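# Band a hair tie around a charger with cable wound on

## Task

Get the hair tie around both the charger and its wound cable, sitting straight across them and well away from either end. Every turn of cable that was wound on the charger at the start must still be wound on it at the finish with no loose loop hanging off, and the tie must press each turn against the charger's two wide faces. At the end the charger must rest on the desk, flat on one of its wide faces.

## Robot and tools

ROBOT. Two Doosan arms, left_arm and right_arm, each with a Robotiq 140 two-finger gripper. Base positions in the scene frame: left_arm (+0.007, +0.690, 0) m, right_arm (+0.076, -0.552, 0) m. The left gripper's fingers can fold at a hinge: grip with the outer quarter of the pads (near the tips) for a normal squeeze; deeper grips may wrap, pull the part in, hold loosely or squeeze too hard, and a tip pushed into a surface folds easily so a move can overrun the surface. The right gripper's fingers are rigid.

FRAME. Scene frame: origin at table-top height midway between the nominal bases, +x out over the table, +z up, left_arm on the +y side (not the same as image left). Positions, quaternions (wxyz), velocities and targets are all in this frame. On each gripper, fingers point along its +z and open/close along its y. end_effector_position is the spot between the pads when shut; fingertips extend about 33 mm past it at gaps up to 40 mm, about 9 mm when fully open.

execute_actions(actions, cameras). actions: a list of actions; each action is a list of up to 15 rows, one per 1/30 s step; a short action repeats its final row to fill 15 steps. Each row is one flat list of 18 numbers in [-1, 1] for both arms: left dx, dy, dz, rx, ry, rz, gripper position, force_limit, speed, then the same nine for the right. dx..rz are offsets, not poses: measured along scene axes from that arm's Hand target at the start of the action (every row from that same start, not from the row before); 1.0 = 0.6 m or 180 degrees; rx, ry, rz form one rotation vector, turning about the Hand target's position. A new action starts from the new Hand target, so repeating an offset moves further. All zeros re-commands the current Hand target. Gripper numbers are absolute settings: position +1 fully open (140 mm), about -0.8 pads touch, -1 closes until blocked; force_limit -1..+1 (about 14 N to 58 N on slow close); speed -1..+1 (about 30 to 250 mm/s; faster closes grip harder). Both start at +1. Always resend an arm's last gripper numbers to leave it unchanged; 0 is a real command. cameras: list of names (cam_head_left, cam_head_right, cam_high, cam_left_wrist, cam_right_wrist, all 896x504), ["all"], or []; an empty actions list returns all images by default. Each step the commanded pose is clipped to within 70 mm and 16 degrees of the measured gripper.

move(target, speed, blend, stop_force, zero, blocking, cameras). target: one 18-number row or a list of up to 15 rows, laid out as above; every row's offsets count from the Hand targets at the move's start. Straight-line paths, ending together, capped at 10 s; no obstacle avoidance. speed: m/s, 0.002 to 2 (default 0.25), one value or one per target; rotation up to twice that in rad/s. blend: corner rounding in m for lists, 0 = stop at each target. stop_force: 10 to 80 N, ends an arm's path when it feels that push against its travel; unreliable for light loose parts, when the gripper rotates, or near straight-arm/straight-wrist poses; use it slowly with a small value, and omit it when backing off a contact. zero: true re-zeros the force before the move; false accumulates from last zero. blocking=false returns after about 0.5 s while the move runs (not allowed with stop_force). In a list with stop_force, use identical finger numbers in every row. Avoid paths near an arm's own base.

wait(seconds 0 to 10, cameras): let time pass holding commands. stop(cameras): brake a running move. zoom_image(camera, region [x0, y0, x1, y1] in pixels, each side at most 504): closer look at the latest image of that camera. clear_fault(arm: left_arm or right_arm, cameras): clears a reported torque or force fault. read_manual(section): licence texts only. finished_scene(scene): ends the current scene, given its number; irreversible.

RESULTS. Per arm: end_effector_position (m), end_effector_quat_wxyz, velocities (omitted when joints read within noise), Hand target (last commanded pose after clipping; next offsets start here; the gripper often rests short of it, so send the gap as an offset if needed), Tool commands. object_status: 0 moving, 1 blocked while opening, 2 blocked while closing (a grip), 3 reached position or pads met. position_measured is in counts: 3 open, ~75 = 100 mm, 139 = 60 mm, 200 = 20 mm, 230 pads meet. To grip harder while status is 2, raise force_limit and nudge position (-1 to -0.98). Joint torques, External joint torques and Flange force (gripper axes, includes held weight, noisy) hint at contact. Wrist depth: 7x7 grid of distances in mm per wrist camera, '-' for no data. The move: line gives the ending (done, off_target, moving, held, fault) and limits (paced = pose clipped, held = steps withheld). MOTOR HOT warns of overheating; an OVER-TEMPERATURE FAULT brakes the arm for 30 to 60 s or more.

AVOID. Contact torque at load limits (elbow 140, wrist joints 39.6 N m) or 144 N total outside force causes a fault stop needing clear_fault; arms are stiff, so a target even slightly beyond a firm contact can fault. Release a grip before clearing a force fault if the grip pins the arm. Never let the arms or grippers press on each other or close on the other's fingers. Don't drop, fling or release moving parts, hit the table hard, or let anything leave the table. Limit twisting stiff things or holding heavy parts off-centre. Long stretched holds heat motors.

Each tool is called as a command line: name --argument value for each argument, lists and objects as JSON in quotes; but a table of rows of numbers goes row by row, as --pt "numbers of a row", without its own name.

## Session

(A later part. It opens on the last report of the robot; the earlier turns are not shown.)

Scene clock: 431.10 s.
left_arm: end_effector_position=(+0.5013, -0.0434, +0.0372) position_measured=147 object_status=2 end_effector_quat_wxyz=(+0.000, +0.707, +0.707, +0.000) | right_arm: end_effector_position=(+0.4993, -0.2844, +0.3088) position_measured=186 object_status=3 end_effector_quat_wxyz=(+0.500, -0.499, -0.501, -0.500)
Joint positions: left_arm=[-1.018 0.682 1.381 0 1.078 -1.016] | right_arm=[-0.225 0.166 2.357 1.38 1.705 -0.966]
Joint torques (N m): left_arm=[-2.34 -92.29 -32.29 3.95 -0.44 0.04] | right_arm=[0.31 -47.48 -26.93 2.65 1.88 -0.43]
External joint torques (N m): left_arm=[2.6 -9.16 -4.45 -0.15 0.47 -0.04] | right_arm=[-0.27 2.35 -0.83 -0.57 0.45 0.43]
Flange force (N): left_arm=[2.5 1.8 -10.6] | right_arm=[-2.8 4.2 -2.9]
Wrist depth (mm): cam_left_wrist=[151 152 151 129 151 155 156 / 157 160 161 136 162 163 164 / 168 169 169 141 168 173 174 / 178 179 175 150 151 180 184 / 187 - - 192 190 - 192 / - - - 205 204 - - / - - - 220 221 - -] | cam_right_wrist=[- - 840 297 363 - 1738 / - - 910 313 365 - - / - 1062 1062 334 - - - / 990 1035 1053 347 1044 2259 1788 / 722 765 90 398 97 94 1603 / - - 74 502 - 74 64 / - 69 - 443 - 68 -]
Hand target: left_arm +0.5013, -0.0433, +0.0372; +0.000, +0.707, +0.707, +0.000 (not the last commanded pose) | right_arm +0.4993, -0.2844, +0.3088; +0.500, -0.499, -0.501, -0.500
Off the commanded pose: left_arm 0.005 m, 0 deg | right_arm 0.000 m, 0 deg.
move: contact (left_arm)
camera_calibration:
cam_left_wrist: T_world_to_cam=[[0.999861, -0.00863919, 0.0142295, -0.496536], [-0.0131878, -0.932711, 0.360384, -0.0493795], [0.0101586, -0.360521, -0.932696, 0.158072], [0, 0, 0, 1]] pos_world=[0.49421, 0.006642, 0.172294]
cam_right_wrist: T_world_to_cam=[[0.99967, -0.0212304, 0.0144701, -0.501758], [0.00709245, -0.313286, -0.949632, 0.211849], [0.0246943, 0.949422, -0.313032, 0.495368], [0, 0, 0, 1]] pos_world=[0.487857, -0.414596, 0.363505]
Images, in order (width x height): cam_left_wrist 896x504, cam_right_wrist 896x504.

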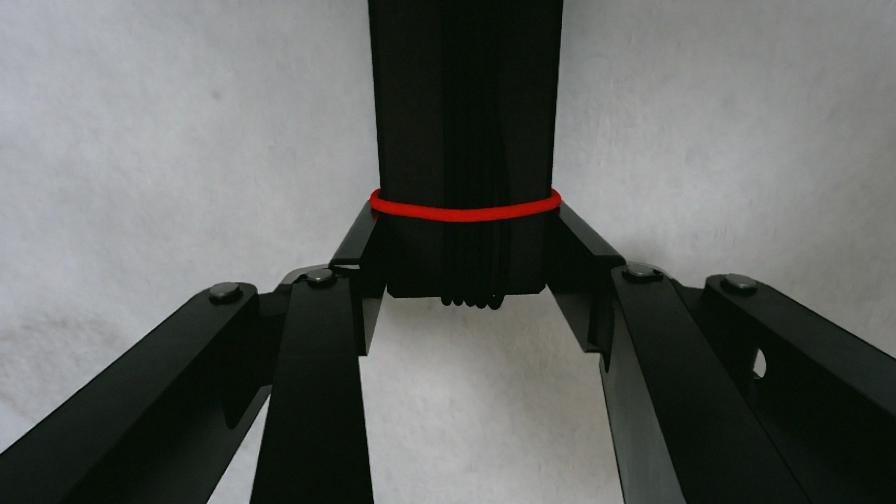

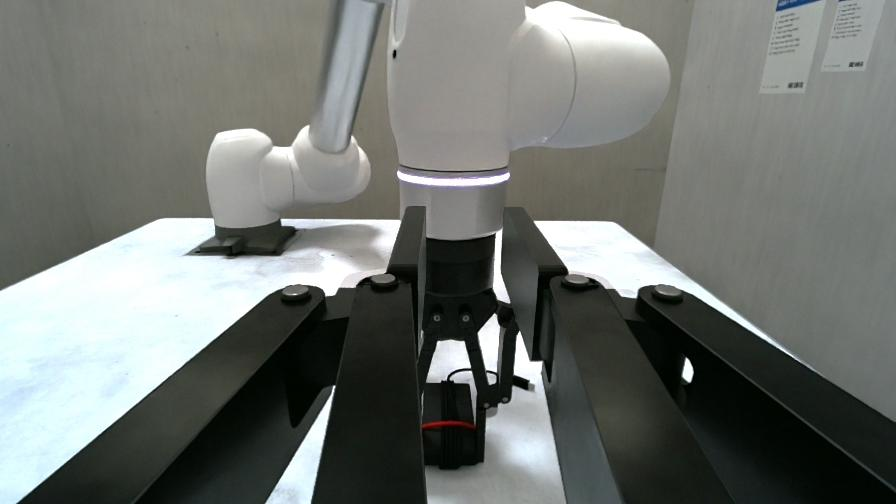

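move --target '[0,0,0.0012,0,0,0,-0.97,0.4,-1,0,0,0,0,0,0,-0.45,0,-1]' --speed 0.01

move --target '[0,0,0,0,0,0,0.2,-1,-1,0,0,0,0,0,0,-0.45,0,-1]' --cameras '["cam_right_wrist","cam_left_wrist"]'

zoom_image --camera "cam_right_wrist" --region '[360, 260, 580, 480]'

zoom_image --camera "cam_left_wrist" --region '[320, 0, 620, 340]'

Scene clock: 434.30 s.
left_arm: end_effector_position=(+0.5013, -0.0433, +0.0379) position_measured=147 object_status=2 end_effector_quat_wxyz=(+0.000, +0.707, +0.707, +0.000) | right_arm: end_effector_position=(+0.4993, -0.2844, +0.3088) position_measured=186 object_status=3 end_effector_quat_wxyz=(+0.500, -0.499, -0.501, -0.500)
Joint positions: left_arm=[-1.018 0.681 1.381 0 1.08 -1.016] | right_arm=[-0.225 0.166 2.357 1.38 1.705 -0.966]
Joint torques (N m): left_arm=[-2.21 -100.31 -36.18 4.03 -0.16 0.05] | right_arm=[0.43 -47.6 -27.05 2.69 1.85 -0.46]
External joint torques (N m): left_arm=[1.96 -0.7 -0.28 -0.27 0.21 -0.05] | right_arm=[-0.53 2.37 -0.72 -0.59 0.48 0.46]
Flange force (N): left_arm=[1.2 1.8 -1.0] | right_arm=[-2.8 3.9 -3.5]
Wrist depth (mm): cam_left_wrist=[151 153 151 130 152 156 157 / 159 160 161 137 163 164 164 / 169 169 170 141 170 173 174 / 178 179 175 150 142 181 184 / 187 - - 193 191 - 193 / - - - 206 204 - - / - - - 221 222 - -] | cam_right_wrist=[- - 840 296 357 - 1679 / - - 967 314 365 - - / - 1031 1085 334 - 2301 - / 952 1062 1053 346 1071 1014 1814 / 718 767 90 396 98 94 1534 / - - 74 524 - 74 64 / - 69 - 446 - 68 -]
Hand target: left_arm +0.5013, -0.0433, +0.0379; +0.000, +0.707, +0.707, +0.000 | right_arm +0.4993, -0.2844, +0.3088; +0.500, -0.499, -0.501, -0.500
Off the commanded pose: left_arm 0.000 m, 0 deg | right_arm 0.000 m, 0 deg.
move: done

Scene clock: 435.47 s.
left_arm: end_effector_position=(+0.5013, -0.0433, +0.0379) position_measured=104 object_status=0 end_effector_quat_wxyz=(+0.000, +0.707, +0.707, +0.000) | right_arm: end_effector_position=(+0.4993, -0.2844, +0.3088) position_measured=186 object_status=3 end_effector_quat_wxyz=(+0.500, -0.499, -0.501, -0.500)
Joint positions: left_arm=[-1.018 0.681 1.381 0 1.08 -1.016] | right_arm=[-0.225 0.166 2.357 1.38 1.705 -0.966]
Joint torques (N m): left_arm=[-2.57 -103.36 -37.8 4.08 -0.17 0.01] | right_arm=[0.29 -47.83 -26.8 2.67 1.8 -0.55]
External joint torques (N m): left_arm=[2.82 1.84 1.14 -0.29 0.2 -0.01] | right_arm=[-0.2 2.18 -1.02 -0.58 0.54 0.55]
Flange force (N): left_arm=[1.7 2.7 1.9] | right_arm=[-2.0 4.4 -2.8]
Wrist depth (mm): cam_left_wrist=[151 153 152 129 152 156 157 / 158 160 161 136 163 163 164 / 168 169 170 142 168 173 174 / 177 179 142 149 155 178 185 / - - 189 193 193 90 - / - - 204 205 206 - - / - - 219 222 222 - -] | cam_right_wrist=[- - 872 298 363 2731 1635 / - - 948 313 363 2142 - / - 1010 1066 334 - - - / 1010 1031 1080 347 1066 - - / 722 772 90 395 97 94 - / - - 74 581 - 74 65 / - 69 - 451 - 68 -]
Hand target: left_arm +0.5013, -0.0433, +0.0379; +0.000, +0.707, +0.707, +0.000 | right_arm +0.4993, -0.2844, +0.3088; +0.500, -0.499, -0.501, -0.500
Off the commanded pose: left_arm 0.000 m, 0 deg | right_arm 0.000 m, 0 deg.
move: done
camera_calibration:
cam_left_wrist: T_world_to_cam=[[0.999862, -0.00867395, 0.0141357, -0.49653], [-0.0131864, -0.932711, 0.360385, -0.0496327], [0.0100586, -0.360522, -0.932697, 0.158775], [0, 0, 0, 1]] pos_world=[0.49421, 0.00664195, 0.172994]
cam_right_wrist: T_world_to_cam=[[0.99967, -0.0212304, 0.0144701, -0.501758], [0.00709245, -0.313286, -0.949632, 0.211849], [0.0246943, 0.949422, -0.313032, 0.495368], [0, 0, 0, 1]] pos_world=[0.487857, -0.414596, 0.363505]
Images, in order (width x height): cam_left_wrist 896x504, cam_right_wrist 896x504.

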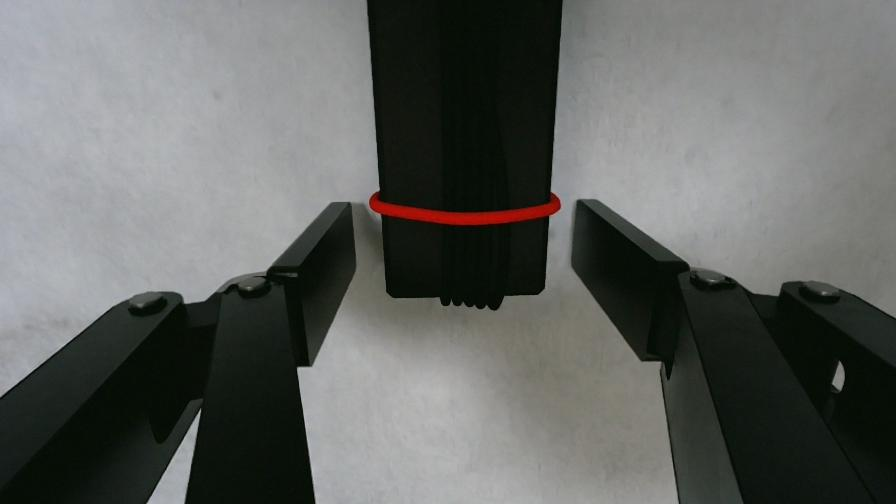

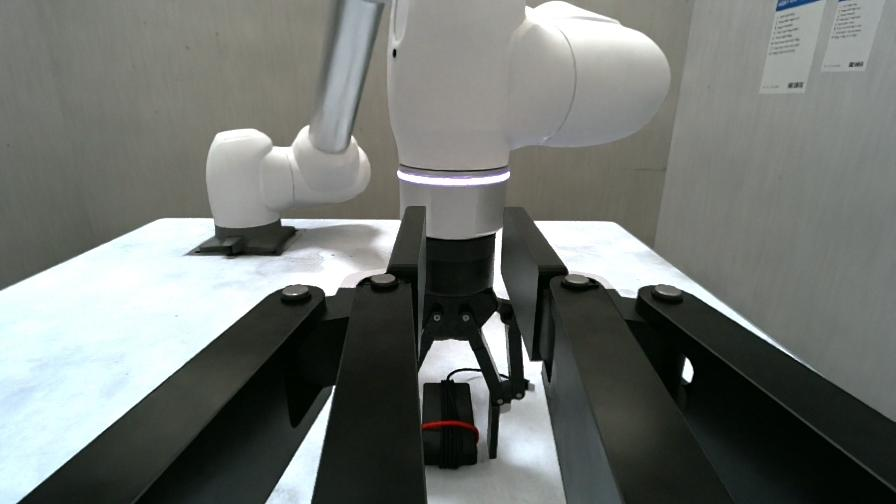

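Scaled by 2.291 from the camera's 896x504 image, which has a finer 1280x720 frame.

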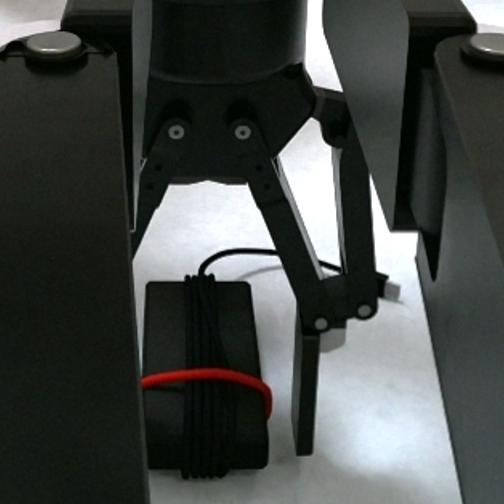

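Scaled by 1.482 from the camera's 896x504 image, which has a finer 1280x720 frame.

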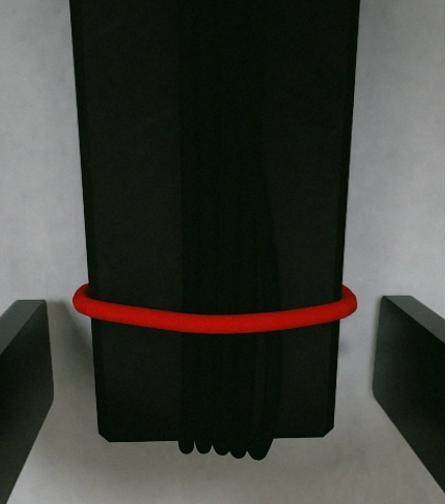

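move --pt "0 0 0.12 0 0 0 0.2 -1 -1 0 0 0 0 0 0 -0.45 0 -1" --pt "0 0.1 0.4 0 0 0 0.2 -1 -1 0 0 0 0 0 0 -0.45 0 -1" --speed '[0.05,0.2]' --blend '[0.02,0]' --cameras '["cam_right_wrist","cam_left_wrist","cam_head_left"]'

zoom_image --camera "cam_left_wrist" --region '[350, 150, 650, 450]'

zoom_image --camera "cam_right_wrist" --region '[360, 260, 580, 480]'

Scene clock: 440.63 s.
left_arm: end_effector_position=(+0.5013, +0.0167, +0.2778) position_measured=104 object_status=3 end_effector_quat_wxyz=(+0.000, +0.707, +0.707, +0.000) | right_arm: end_effector_position=(+0.4993, -0.2844, +0.3088) position_measured=186 object_status=3 end_effector_quat_wxyz=(+0.500, -0.499, -0.501, -0.500)
Joint positions: left_arm=[-0.98 0.474 1.265 0 1.402 -0.978] | right_arm=[-0.225 0.166 2.357 1.38 1.705 -0.966]
Joint torques (N m): left_arm=[-2.66 -90.72 -41.74 4.49 -0.4 0.03] | right_arm=[0.52 -48.11 -27.05 2.61 1.88 -0.47]
External joint torques (N m): left_arm=[2.81 2.61 0.58 -0.23 0.43 -0.03] | right_arm=[-0.59 3.2 -0.74 -0.52 0.44 0.47]
Flange force (N): left_arm=[-0.8 4.7 0.8] | right_arm=[-4.3 5.0 -3.6]
Wrist depth (mm): cam_left_wrist=[369 373 371 376 373 375 381 / 388 393 390 390 395 398 396 / 408 407 412 421 420 417 417 / 433 429 141 444 166 436 442 / - - 456 466 470 90 - / - - 498 500 500 - - / - - 536 539 539 - -] | cam_right_wrist=[- - 948 380 3227 - 1690 / - - 1048 397 - - 1593 / - 1027 1066 - - - - / 941 1031 1048 974 1071 1100 - / 722 772 90 698 97 94 1972 / - - 74 596 - 74 64 / - 69 - 443 - 68 -]
Hand target: left_arm +0.5013, +0.0167, +0.2779; +0.000, +0.707, +0.707, +0.000 | right_arm +0.4993, -0.2844, +0.3088; +0.500, -0.499, -0.501, -0.500
Off the commanded pose: left_arm 0.000 m, 0 deg | right_arm 0.000 m, 0 deg.
move: done
camera_calibration:
cam_left_wrist: T_world_to_cam=[[0.99986, -0.00873433, 0.014262, -0.499447], [-0.0132869, -0.932757, 0.360262, -0.0800232], [0.0101563, -0.360401, -0.932742, 0.404122], [0, 0, 0, 1]] pos_world=[0.494209, 0.0666415, 0.412894]
cam_right_wrist: T_world_to_cam=[[0.99967, -0.0212304, 0.0144701, -0.501758], [0.00709245, -0.313286, -0.949632, 0.211849], [0.0246943, 0.949422, -0.313032, 0.495368], [0, 0, 0, 1]] pos_world=[0.487857, -0.414596, 0.363505]
Images, in order (width x height): cam_head_left 896x504, cam_left_wrist 896x504, cam_right_wrist 896x504.

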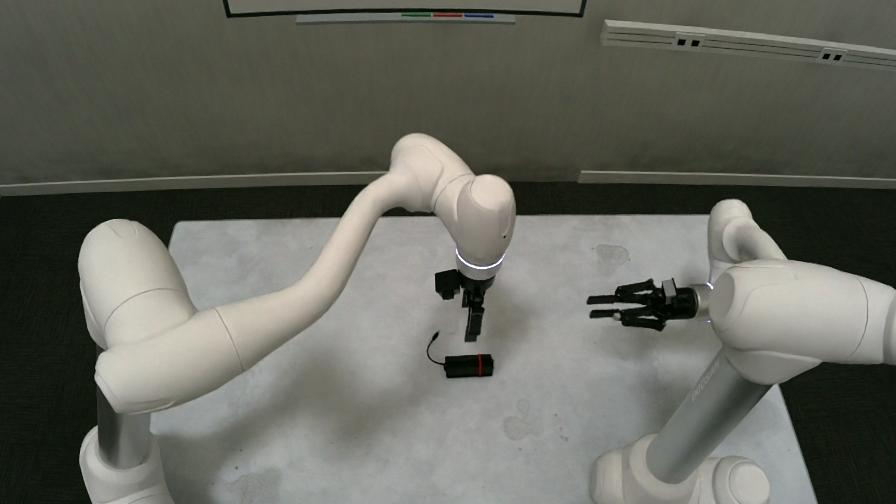

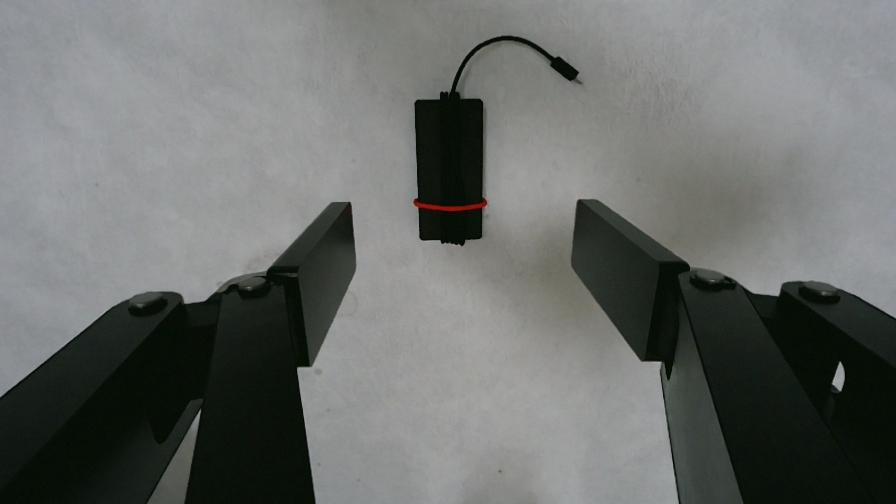

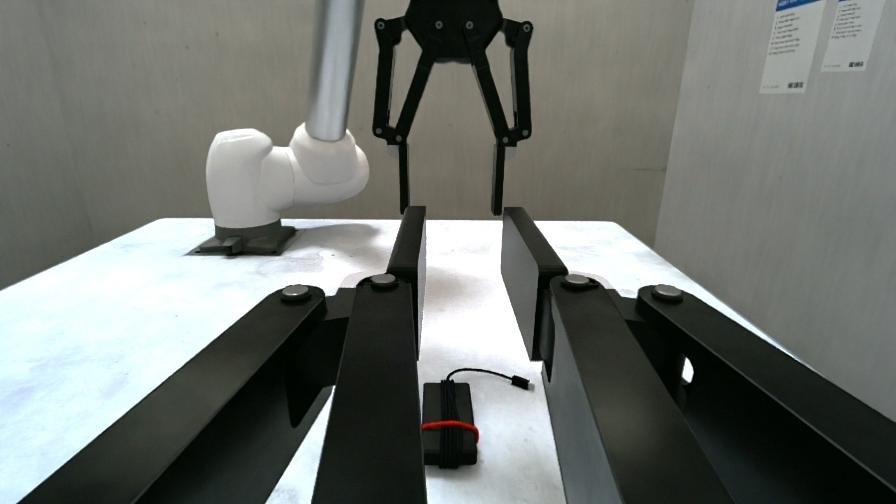

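Scaled by 1.680 from the camera's 896x504 image, which has a finer 1280x720 frame.

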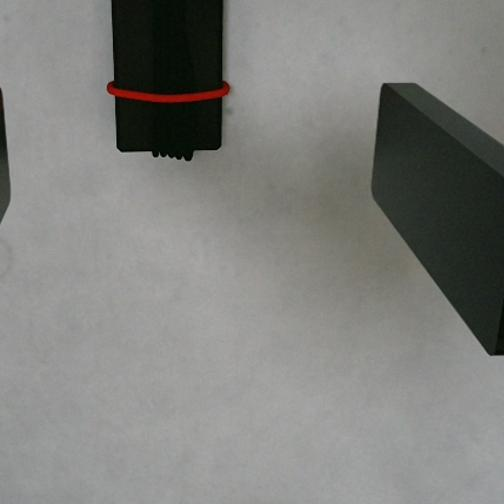

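Scaled by 2.291 from the camera's 896x504 image, which has a finer 1280x720 frame.

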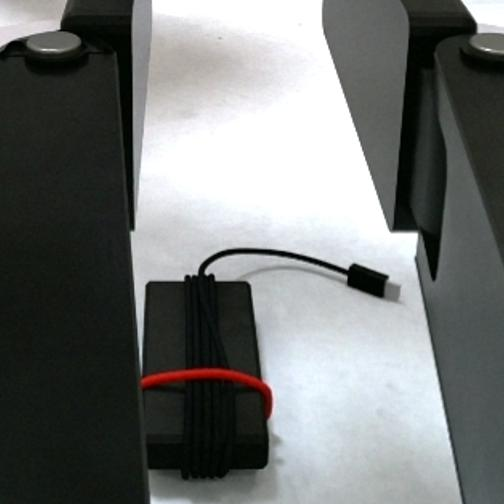

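move --pt "-0.0025 0.0455 -0.2 0 0 0 0.2 -1 -1 0 0 0 0 0 0 -0.12 0 -1" --pt "-0.0025 0.0455 -0.3995 0 0 0 0.2 -1 -1 0 0 0 0 0 0 -0.12 0 -1" --speed '[0.15,0.07]' --blend '[0.02,0]' --cameras '["cam_left_wrist"]'

zoom_image --camera "cam_left_wrist" --region '[320, 100, 620, 500]'

Scene clock: 454.50 s.
left_arm: end_effector_position=(+0.4998, +0.0440, +0.0383) position_measured=104 object_status=3 end_effector_quat_wxyz=(+0.000, +0.707, +0.707, +0.000) | right_arm: end_effector_position=(+0.4993, -0.2844, +0.3088) position_measured=144 object_status=3 end_effector_quat_wxyz=(+0.500, -0.499, -0.501, -0.500)
Joint positions: left_arm=[-0.963 0.58 1.557 0 1.004 -0.961] | right_arm=[-0.225 0.166 2.357 1.38 1.705 -0.966]
Joint torques (N m): left_arm=[-2.84 -92.56 -36.09 3.88 -0.28 -0.01] | right_arm=[0.45 -48.28 -27.04 2.64 1.87 -0.51]
External joint torques (N m): left_arm=[2.92 1.34 1.09 -0.26 0.32 0.01] | right_arm=[-0.57 3.34 -0.73 -0.54 0.44 0.51]
Flange force (N): left_arm=[2.4 2.7 1.4] | right_arm=[-4.5 5.2 -3.7]
Wrist depth (mm): cam_left_wrist=[151 153 152 156 154 156 157 / 159 161 162 163 164 162 165 / 169 170 170 167 171 173 174 / 180 179 141 152 159 180 187 / - - 190 164 169 90 - / - - 205 173 204 - - / - - 221 224 222 - -] | cam_right_wrist=[- - 807 378 455 2322 1788 / - - 1031 395 459 1988 1868 / - 1002 1071 421 - - - / 914 1035 963 478 170 - - / 777 90 98 521 113 94 1911 / - 75 513 544 - 68 68 / - - - 446 - - 68]
Hand target: left_arm +0.4998, +0.0440, +0.0382; +0.000, +0.707, +0.707, +0.000 | right_arm +0.4993, -0.2844, +0.3088; +0.500, -0.499, -0.501, -0.500
Off the commanded pose: left_arm 0.000 m, 0 deg | right_arm 0.000 m, 0 deg.
move: done; blend cut to 0 m at target 1
camera_calibration:
cam_left_wrist: T_world_to_cam=[[0.999862, -0.00867395, 0.0141357, -0.494277], [-0.0131864, -0.932711, 0.360385, 0.0316651], [0.0100586, -0.360522, -0.932697, 0.190543], [0, 0, 0, 1]] pos_world=[0.49271, 0.0939419, 0.173294]
Images, in order (width x height): cam_left_wrist 896x504.

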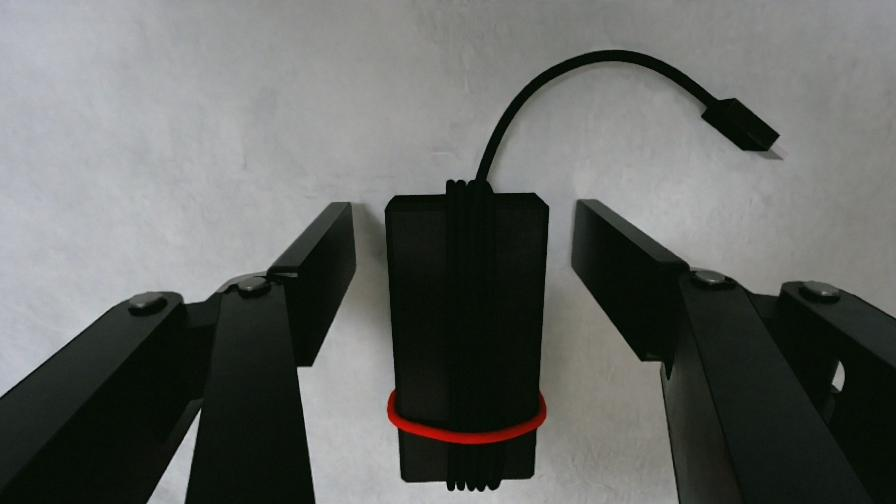

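Scaled by 1.260 from the camera's 896x504 image, which has a finer 1280x720 frame.

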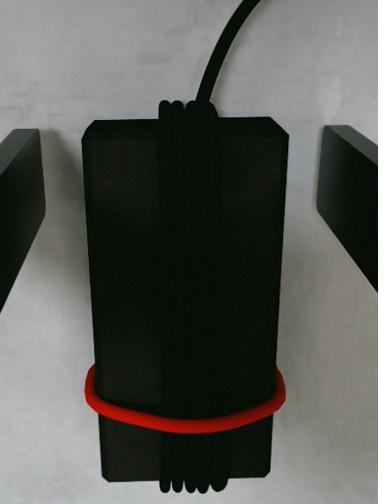

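execute_actions --actions '[]'

zoom_image --camera "cam_head_left" --region '[360, 260, 560, 380]'

zoom_image --camera "cam_left_wrist" --region '[250, 100, 650, 480]'

Scene clock: 467.23 s.
left_arm: end_effector_position=(+0.4998, +0.0440, +0.0382) position_measured=104 object_status=3 end_effector_quat_wxyz=(+0.000, +0.707, +0.707, +0.000) | right_arm: end_effector_position=(+0.4993, -0.2844, +0.3088) position_measured=144 object_status=3 end_effector_quat_wxyz=(+0.500, -0.499, -0.501, -0.500)
Joint positions: left_arm=[-0.963 0.58 1.557 0 1.004 -0.961] | right_arm=[-0.225 0.166 2.357 1.38 1.705 -0.966]
Joint velocities: within noise
Joint torques (N m): left_arm=[-3 -92.91 -36.44 3.82 -0.23 0.06] | right_arm=[0.55 -47.65 -26.99 2.69 1.86 -0.5]
External joint torques (N m): left_arm=[3.15 1.56 1.42 -0.19 0.26 -0.06] | right_arm=[-0.56 2.28 -0.89 -0.59 0.47 0.49]
Flange force (N): left_arm=[2.9 2.5 1.9] | right_arm=[-2.4 4.0 -3.6]
Wrist depth (mm): cam_left_wrist=[151 153 152 155 153 156 157 / 159 161 162 162 165 162 165 / 169 170 170 168 170 174 174 / 179 180 141 152 159 180 187 / - - 190 164 169 90 - / - - 206 174 202 - - / - - 221 222 222 - -] | cam_right_wrist=[- - 907 375 465 - 1668 / - 2259 1044 395 458 - - / - 1010 1100 423 - - - / 948 1027 959 481 170 - - / 774 89 98 520 113 94 - / - 75 516 536 - 68 68 / - - - 445 - - 68]
Hand target: left_arm +0.4998, +0.0440, +0.0382; +0.000, +0.707, +0.707, +0.000 | right_arm +0.4993, -0.2844, +0.3088; +0.500, -0.499, -0.501, -0.500
Tool commands: left_gripper/position=+0.2 left_gripper/force_limit=-1.0 left_gripper/speed=-1.0 right_gripper/position=-0.12 right_gripper/force_limit=+0.0 right_gripper/speed=-1.0
Off the commanded pose: left_arm 0.000 m, 0 deg | right_arm 0.000 m, 0 deg.
camera_calibration:
cam_left_wrist: T_world_to_cam=[[0.999862, -0.00867395, 0.0141357, -0.494277], [-0.0131864, -0.932711, 0.360385, 0.0316651], [0.0100586, -0.360522, -0.932697, 0.190543], [0, 0, 0, 1]] pos_world=[0.49271, 0.0939419, 0.173294]
cam_right_wrist: T_world_to_cam=[[0.99967, -0.0212304, 0.0144701, -0.501758], [0.00709245, -0.313286, -0.949632, 0.211849], [0.0246943, 0.949422, -0.313032, 0.495368], [0, 0, 0, 1]] pos_world=[0.487857, -0.414596, 0.363505]

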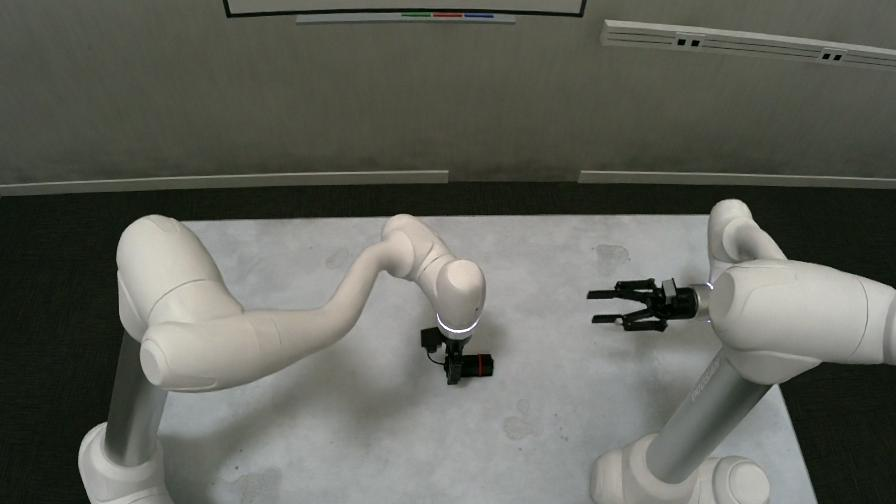

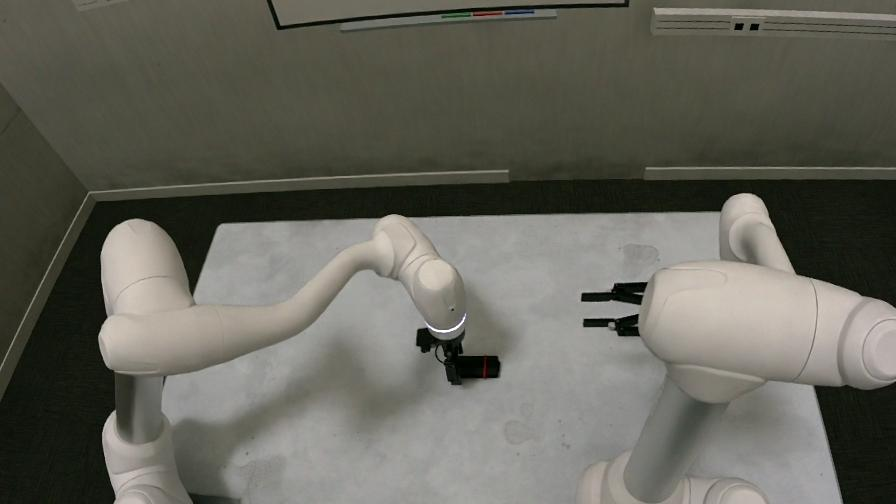

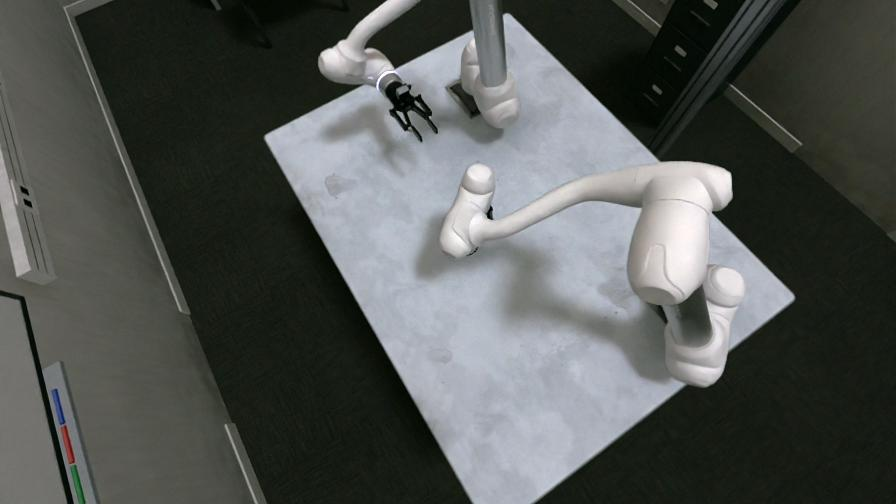

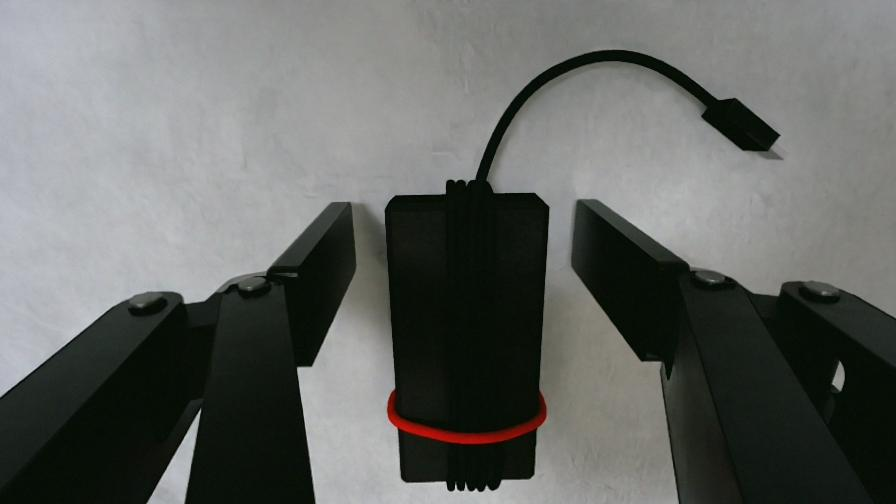

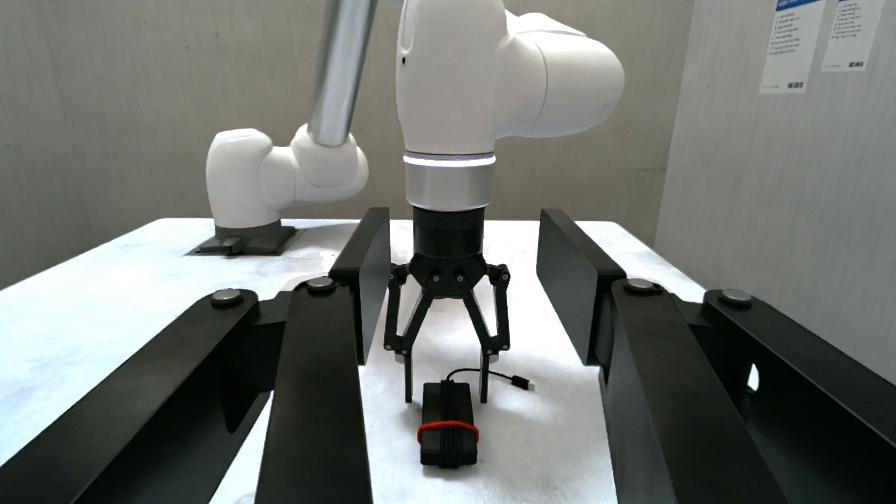

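Scaled by 2.520 from the camera's 896x504 image, which has a finer 1280x720 frame.

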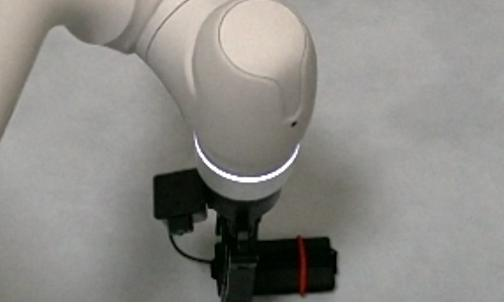

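Scaled by 1.260 from the camera's 896x504 image, which has a finer 1280x720 frame.

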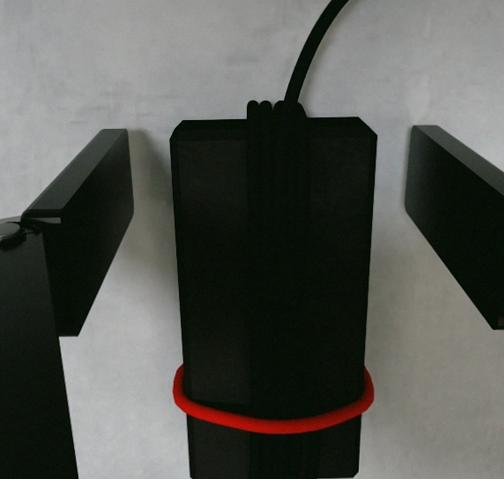

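execute_actions --actions '[[[0,0,0,0,0,0,-1,0,-1,0,0,0,0,0,0,-0.12,0,-1]],[[0,0,0,0,0,0,-1,0,-1,0,0,0,0,0,0,-0.12,0,-1]],[[0,0,0,0,0,0,-1,0,-1,0,0,0,0,0,0,-0.12,0,-1]],[[0,0,0,0,0,0,-1,0,-1,0,0,0,0,0,0,-0.12,0,-1]]]'

move --target '[0,0,0.1167,0,0,0,-1,0,-1,0,0,0,0,0,0,-0.12,0,-1]' --speed 0.05

Scene clock: 472.93 s.
left_arm: end_effector_position=(+0.4998, +0.0440, +0.0382) position_measured=147 object_status=2 end_effector_quat_wxyz=(+0.000, +0.707, +0.707, +0.000) | right_arm: end_effector_position=(+0.4993, -0.2844, +0.3088) position_measured=144 object_status=3 end_effector_quat_wxyz=(+0.500, -0.499, -0.501, -0.500)
Joint positions: left_arm=[-0.963 0.58 1.557 0 1.004 -0.961] | right_arm=[-0.225 0.166 2.357 1.38 1.705 -0.966]
Joint torques (N m): left_arm=[-3.25 -91.54 -35.85 3.65 -0.2 0.08] | right_arm=[0.6 -47.97 -27 2.66 1.85 -0.47]
External joint torques (N m): left_arm=[3.4 0.17 0.78 -0.03 0.22 -0.08] | right_arm=[-0.58 2.77 -0.78 -0.58 0.48 0.47]
External joint torques at the end of the 1st action: left_arm=[2.47 1.75 1.24 -0.27 0.17 -0.05] | right_arm=[-0.78 2.69 -0.85 -0.49 0.44 0.47]
External joint torques at the end of the 2nd action: left_arm=[3.07 0.67 0.76 -0.14 0.13 -0.04] | right_arm=[-0.26 2.67 -0.87 -0.64 0.5 0.48]
External joint torques at the end of the 3rd action: left_arm=[3.46 -0.13 0.63 -0.1 0.23 -0.04] | right_arm=[-1.18 2.36 -0.97 -0.55 0.48 0.46]
Flange force (N): left_arm=[3.4 2.5 0.3] | right_arm=[-3.5 4.5 -3.7]
Flange force at the end of the 1st action (N): left_arm=[2.0 2.2 2.0] | right_arm=[-3.2 4.4 -3.9]
Flange force at the end of the 2nd action (N): left_arm=[2.7 2.6 0.9] | right_arm=[-3.2 4.7 -3.1]
Flange force at the end of the 3rd action (N): left_arm=[3.6 2.6 -0.1] | right_arm=[-2.6 4.0 -5.0]
Wrist depth (mm): cam_left_wrist=[151 154 152 155 154 157 156 / 159 160 162 163 165 162 165 / 169 170 170 168 171 173 174 / 179 180 177 153 154 181 187 / 188 - - 163 164 - 194 / - - - 173 189 - - / - - - 189 222 - -] | cam_right_wrist=[- - 860 374 441 - 1775 / 2562 2510 1048 396 459 - - / - 978 1071 424 - - - / 927 1023 959 477 170 3145 1668 / 762 89 98 657 112 94 - / - 75 522 560 - 68 68 / - - - 441 - - 68]
Hand target: left_arm +0.4998, +0.0440, +0.0382; +0.000, +0.707, +0.707, +0.000 | right_arm +0.4993, -0.2844, +0.3088; +0.500, -0.499, -0.501, -0.500
Off the commanded pose: left_arm 0.000 m, 0 deg | right_arm 0.000 m, 0 deg.

Scene clock: 474.67 s.
left_arm: end_effector_position=(+0.4998, +0.0440, +0.1082) position_measured=147 object_status=2 end_effector_quat_wxyz=(+0.000, +0.707, +0.707, +0.000) | right_arm: end_effector_position=(+0.4993, -0.2844, +0.3088) position_measured=144 object_status=3 end_effector_quat_wxyz=(+0.500, -0.499, -0.501, -0.500)
Joint positions: left_arm=[-0.963 0.525 1.506 0 1.11 -0.961] | right_arm=[-0.225 0.166 2.357 1.38 1.705 -0.966]
Joint torques (N m): left_arm=[-2.95 -92.52 -40.06 4.03 -0.27 0.01] | right_arm=[0.62 -47.99 -27.04 2.66 1.83 -0.45]
External joint torques (N m): left_arm=[2.85 3.9 2.8 -0.18 0.29 -0.01] | right_arm=[-0.54 2.46 -0.85 -0.58 0.5 0.45]
Flange force (N): left_arm=[2.5 2.5 4.7] | right_arm=[-2.9 4.2 -3.6]
Wrist depth (mm): cam_left_wrist=[215 217 217 218 219 221 221 / 224 227 228 229 232 232 233 / 238 240 241 238 241 244 247 / 253 254 249 154 153 255 261 / 265 - - 164 164 - 273 / - - - 174 178 - - / - - - 187 - - -] | cam_right_wrist=[- - 938 378 444 - 1690 / - - 1018 400 - - - / - 1095 1053 445 - - - / 917 1027 952 475 170 - 1788 / 767 89 98 731 113 94 - / - 75 520 537 - 68 68 / - - - 457 - - 68]
Hand target: left_arm +0.4998, +0.0440, +0.1082; +0.000, +0.707, +0.707, +0.000 | right_arm +0.4993, -0.2844, +0.3088; +0.500, -0.499, -0.501, -0.500
Off the commanded pose: left_arm 0.000 m, 0 deg | right_arm 0.000 m, 0 deg.
move: done

move --target '[0,0,0.253,0,0,0,-1,0,-1,0,0.249,-0.113,0,0,0,-0.1,0,-1]' --speed 0.1 --cameras '["cam_left_wrist","cam_right_wrist"]'

zoom_image --camera "cam_right_wrist" --region '[250, 200, 650, 500]'

zoom_image --camera "cam_left_wrist" --region '[250, 150, 650, 500]'

Scene clock: 478.73 s.
left_arm: end_effector_position=(+0.4998, +0.0440, +0.2600) position_measured=147 object_status=2 end_effector_quat_wxyz=(+0.000, +0.707, +0.707, +0.000) | right_arm: end_effector_position=(+0.4993, -0.1351, +0.2410) position_measured=141 object_status=3 end_effector_quat_wxyz=(+0.500, -0.499, -0.501, -0.500)
Joint positions: left_arm=[-0.963 0.443 1.345 0 1.354 -0.961] | right_arm=[0.125 0.305 2.385 1.676 1.52 -1.123]
Joint torques (N m): left_arm=[-2.61 -88.58 -44.15 4.43 -0.17 0.05] | right_arm=[2.29 -56.85 -22.37 1.53 2.06 -0.55]
External joint torques (N m): left_arm=[2.86 4.13 3.62 -0.23 0.21 -0.05] | right_arm=[-2.43 1.78 -0.67 -0.49 0.49 0.55]
Flange force (N): left_arm=[3.5 1.7 5.8] | right_arm=[-2.2 4.2 -6.5]
Wrist depth (mm): cam_left_wrist=[352 355 354 354 360 359 362 / 369 371 374 374 374 378 379 / 392 394 393 391 393 400 398 / 413 415 132 152 153 420 428 / 436 - - 163 164 - 445 / - - - 173 - - - / - - - 187 - - -] | cam_right_wrist=[2616 - 807 269 - 2344 1603 / - 804 914 291 - - - / 2413 878 967 220 - - 1941 / 834 845 139 791 148 786 - / 624 89 108 599 114 94 539 / - 67 457 460 459 68 72 / - - - 372 - - -]
Hand target: left_arm +0.4998, +0.0440, +0.2600; +0.000, +0.707, +0.707, +0.000 | right_arm +0.4993, -0.1350, +0.2410; +0.500, -0.499, -0.501, -0.500
Off the commanded pose: left_arm 0.000 m, 0 deg | right_arm 0.000 m, 0 deg.
move: done
camera_calibration:
cam_left_wrist: T_world_to_cam=[[0.999862, -0.00867395, 0.0141357, -0.497412], [-0.0131864, -0.932711, 0.360385, -0.0482683], [0.0100586, -0.360522, -0.932697, 0.397415], [0, 0, 0, 1]] pos_world=[0.49271, 0.0939419, 0.395094]
cam_right_wrist: T_world_to_cam=[[0.99967, -0.0212304, 0.0144701, -0.497607], [0.00709245, -0.313286, -0.949632, 0.194237], [0.0246943, 0.949422, -0.313032, 0.332395], [0, 0, 0, 1]] pos_world=[0.487857, -0.265296, 0.295705]
Images, in order (width x height): cam_left_wrist 896x504, cam_right_wrist 896x504.

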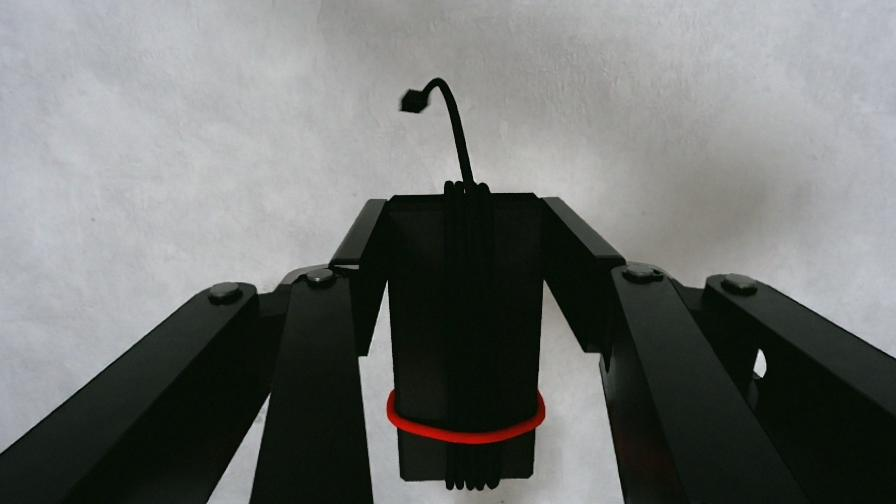

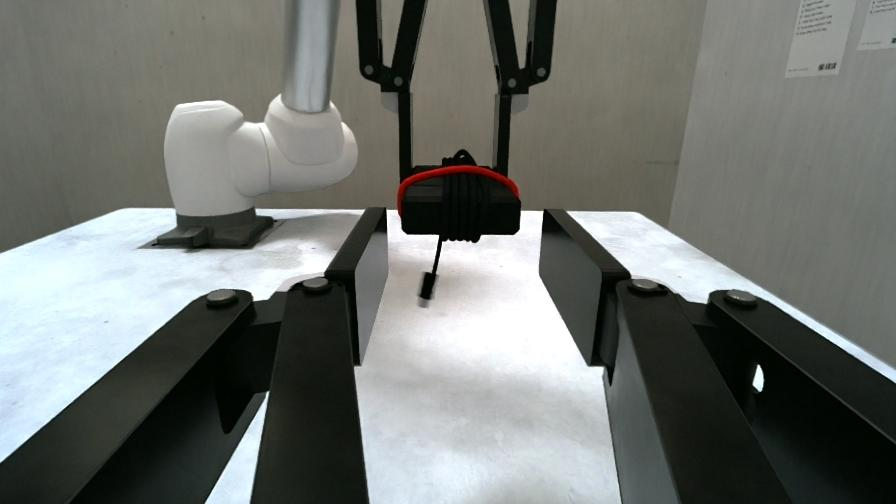

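Scaled by 1.260 from the camera's 896x504 image, which has a finer 1280x720 frame.

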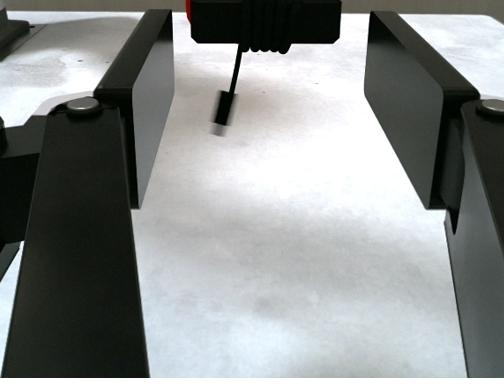

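Scaled by 1.260 from the camera's 896x504 image, which has a finer 1280x720 frame.

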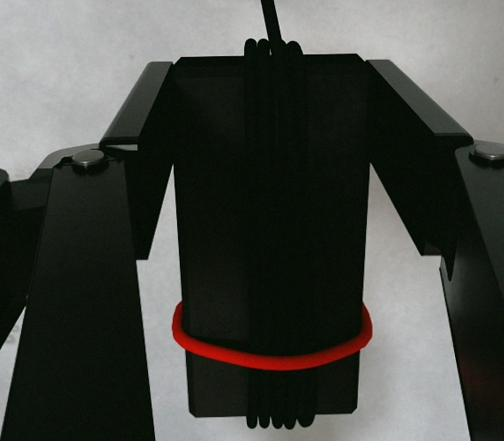

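move --target '[0,0,0,0,0,0,-1,0,-1,0,0.0667,0,0,0,0,-0.1,0,-1]' --speed 0.03 --stop_force 15 --cameras '["cam_left_wrist","cam_right_wrist"]'

zoom_image --camera "cam_right_wrist" --region '[250, 50, 650, 350]'

zoom_image --camera "cam_left_wrist" --region '[250, 150, 650, 500]'

Scene clock: 485.07 s.
left_arm: end_effector_position=(+0.4998, +0.0440, +0.2600) position_measured=147 object_status=2 end_effector_quat_wxyz=(+0.000, +0.707, +0.707, +0.000) | right_arm: end_effector_position=(+0.4993, -0.0950, +0.2410) position_measured=141 object_status=3 end_effector_quat_wxyz=(+0.500, -0.499, -0.501, -0.500)
Joint positions: left_arm=[-0.963 0.443 1.345 0 1.354 -0.961] | right_arm=[0.216 0.315 2.367 1.758 1.479 -1.122]
Joint torques (N m): left_arm=[-2.59 -88.55 -43.59 4.4 -0.32 0.01] | right_arm=[0.51 -58.82 -22.86 1.48 2.03 -0.52]
External joint torques (N m): left_arm=[2.38 3.71 2.98 -0.21 0.36 -0.01] | right_arm=[-0.6 2.67 -0.64 -0.61 0.52 0.52]
Flange force (N): left_arm=[2.4 1.9 4.6] | right_arm=[-4.1 4.8 -2.0]
Wrist depth (mm): cam_left_wrist=[355 356 355 358 357 360 364 / 370 371 372 373 380 378 381 / 390 390 392 392 399 403 405 / 416 417 131 154 153 419 424 / 436 - - 163 164 - 446 / - - - 174 - - - / - - - 187 - - -] | cam_right_wrist=[- - 777 241 245 - 1624 / - 837 878 - 2510 - - / - 851 900 203 - - - / 842 834 139 174 148 823 1583 / 617 90 109 593 114 94 1497 / - 67 459 460 464 68 72 / - - - 371 - - -]
Hand target: left_arm +0.4998, +0.0440, +0.2600; +0.000, +0.707, +0.707, +0.000 | right_arm +0.4993, -0.0950, +0.2410; +0.500, -0.499, -0.501, -0.500
Off the commanded pose: left_arm 0.000 m, 0 deg | right_arm 0.000 m, 0 deg.
move: done
camera_calibration:
cam_left_wrist: T_world_to_cam=[[0.999862, -0.00867395, 0.0141357, -0.497412], [-0.0131864, -0.932711, 0.360385, -0.0482683], [0.0100586, -0.360522, -0.932697, 0.397415], [0, 0, 0, 1]] pos_world=[0.49271, 0.0939419, 0.395094]
cam_right_wrist: T_world_to_cam=[[0.99967, -0.0212304, 0.0144701, -0.496756], [0.00709245, -0.313286, -0.949632, 0.2068], [0.0246943, 0.949422, -0.313032, 0.294324], [0, 0, 0, 1]] pos_world=[0.487857, -0.225196, 0.295705]
Images, in order (width x height): cam_left_wrist 896x504, cam_right_wrist 896x504.

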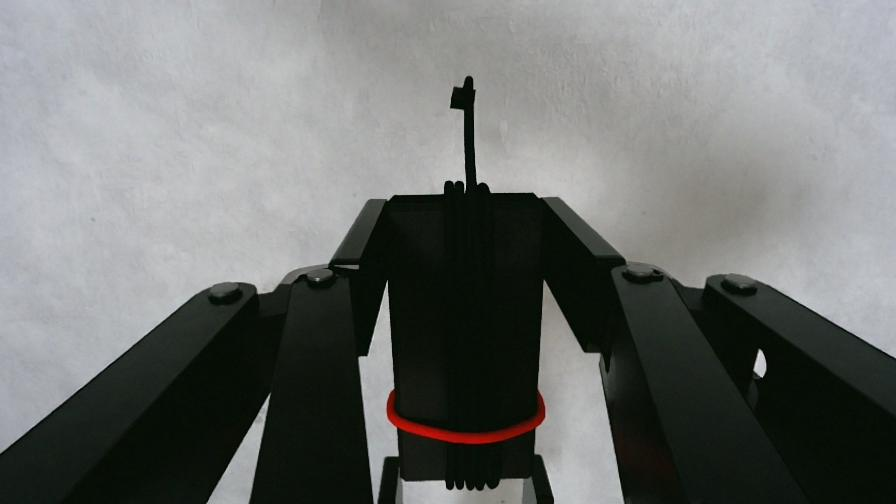

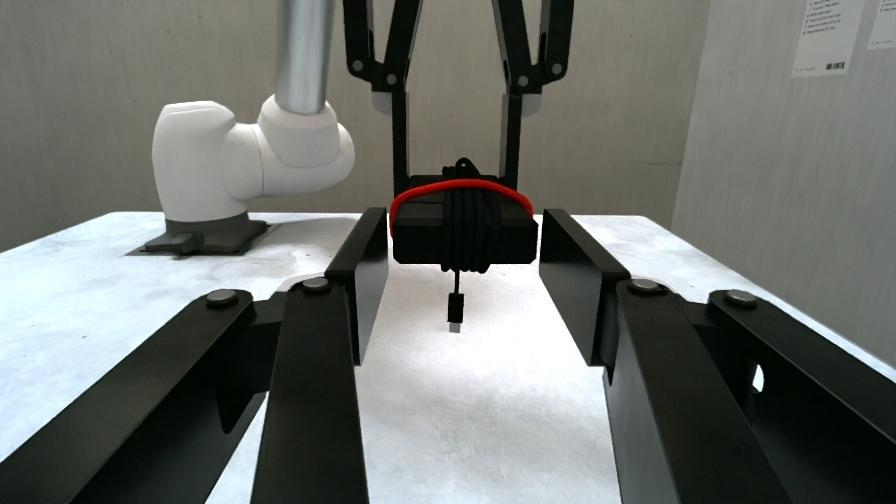

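Scaled by 1.260 from the camera's 896x504 image, which has a finer 1280x720 frame.

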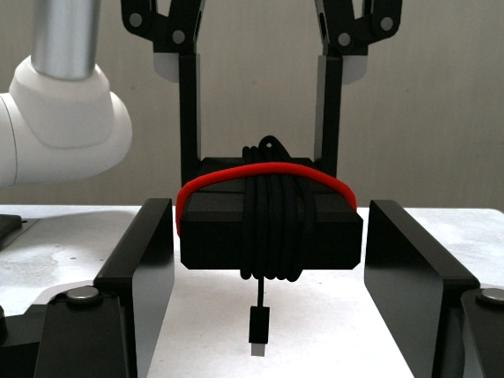

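Scaled by 1.260 from the camera's 896x504 image, which has a finer 1280x720 frame.

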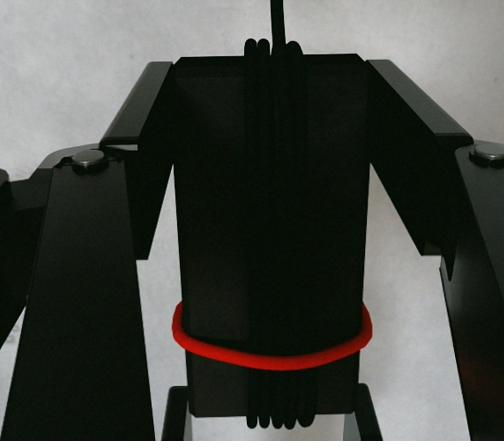

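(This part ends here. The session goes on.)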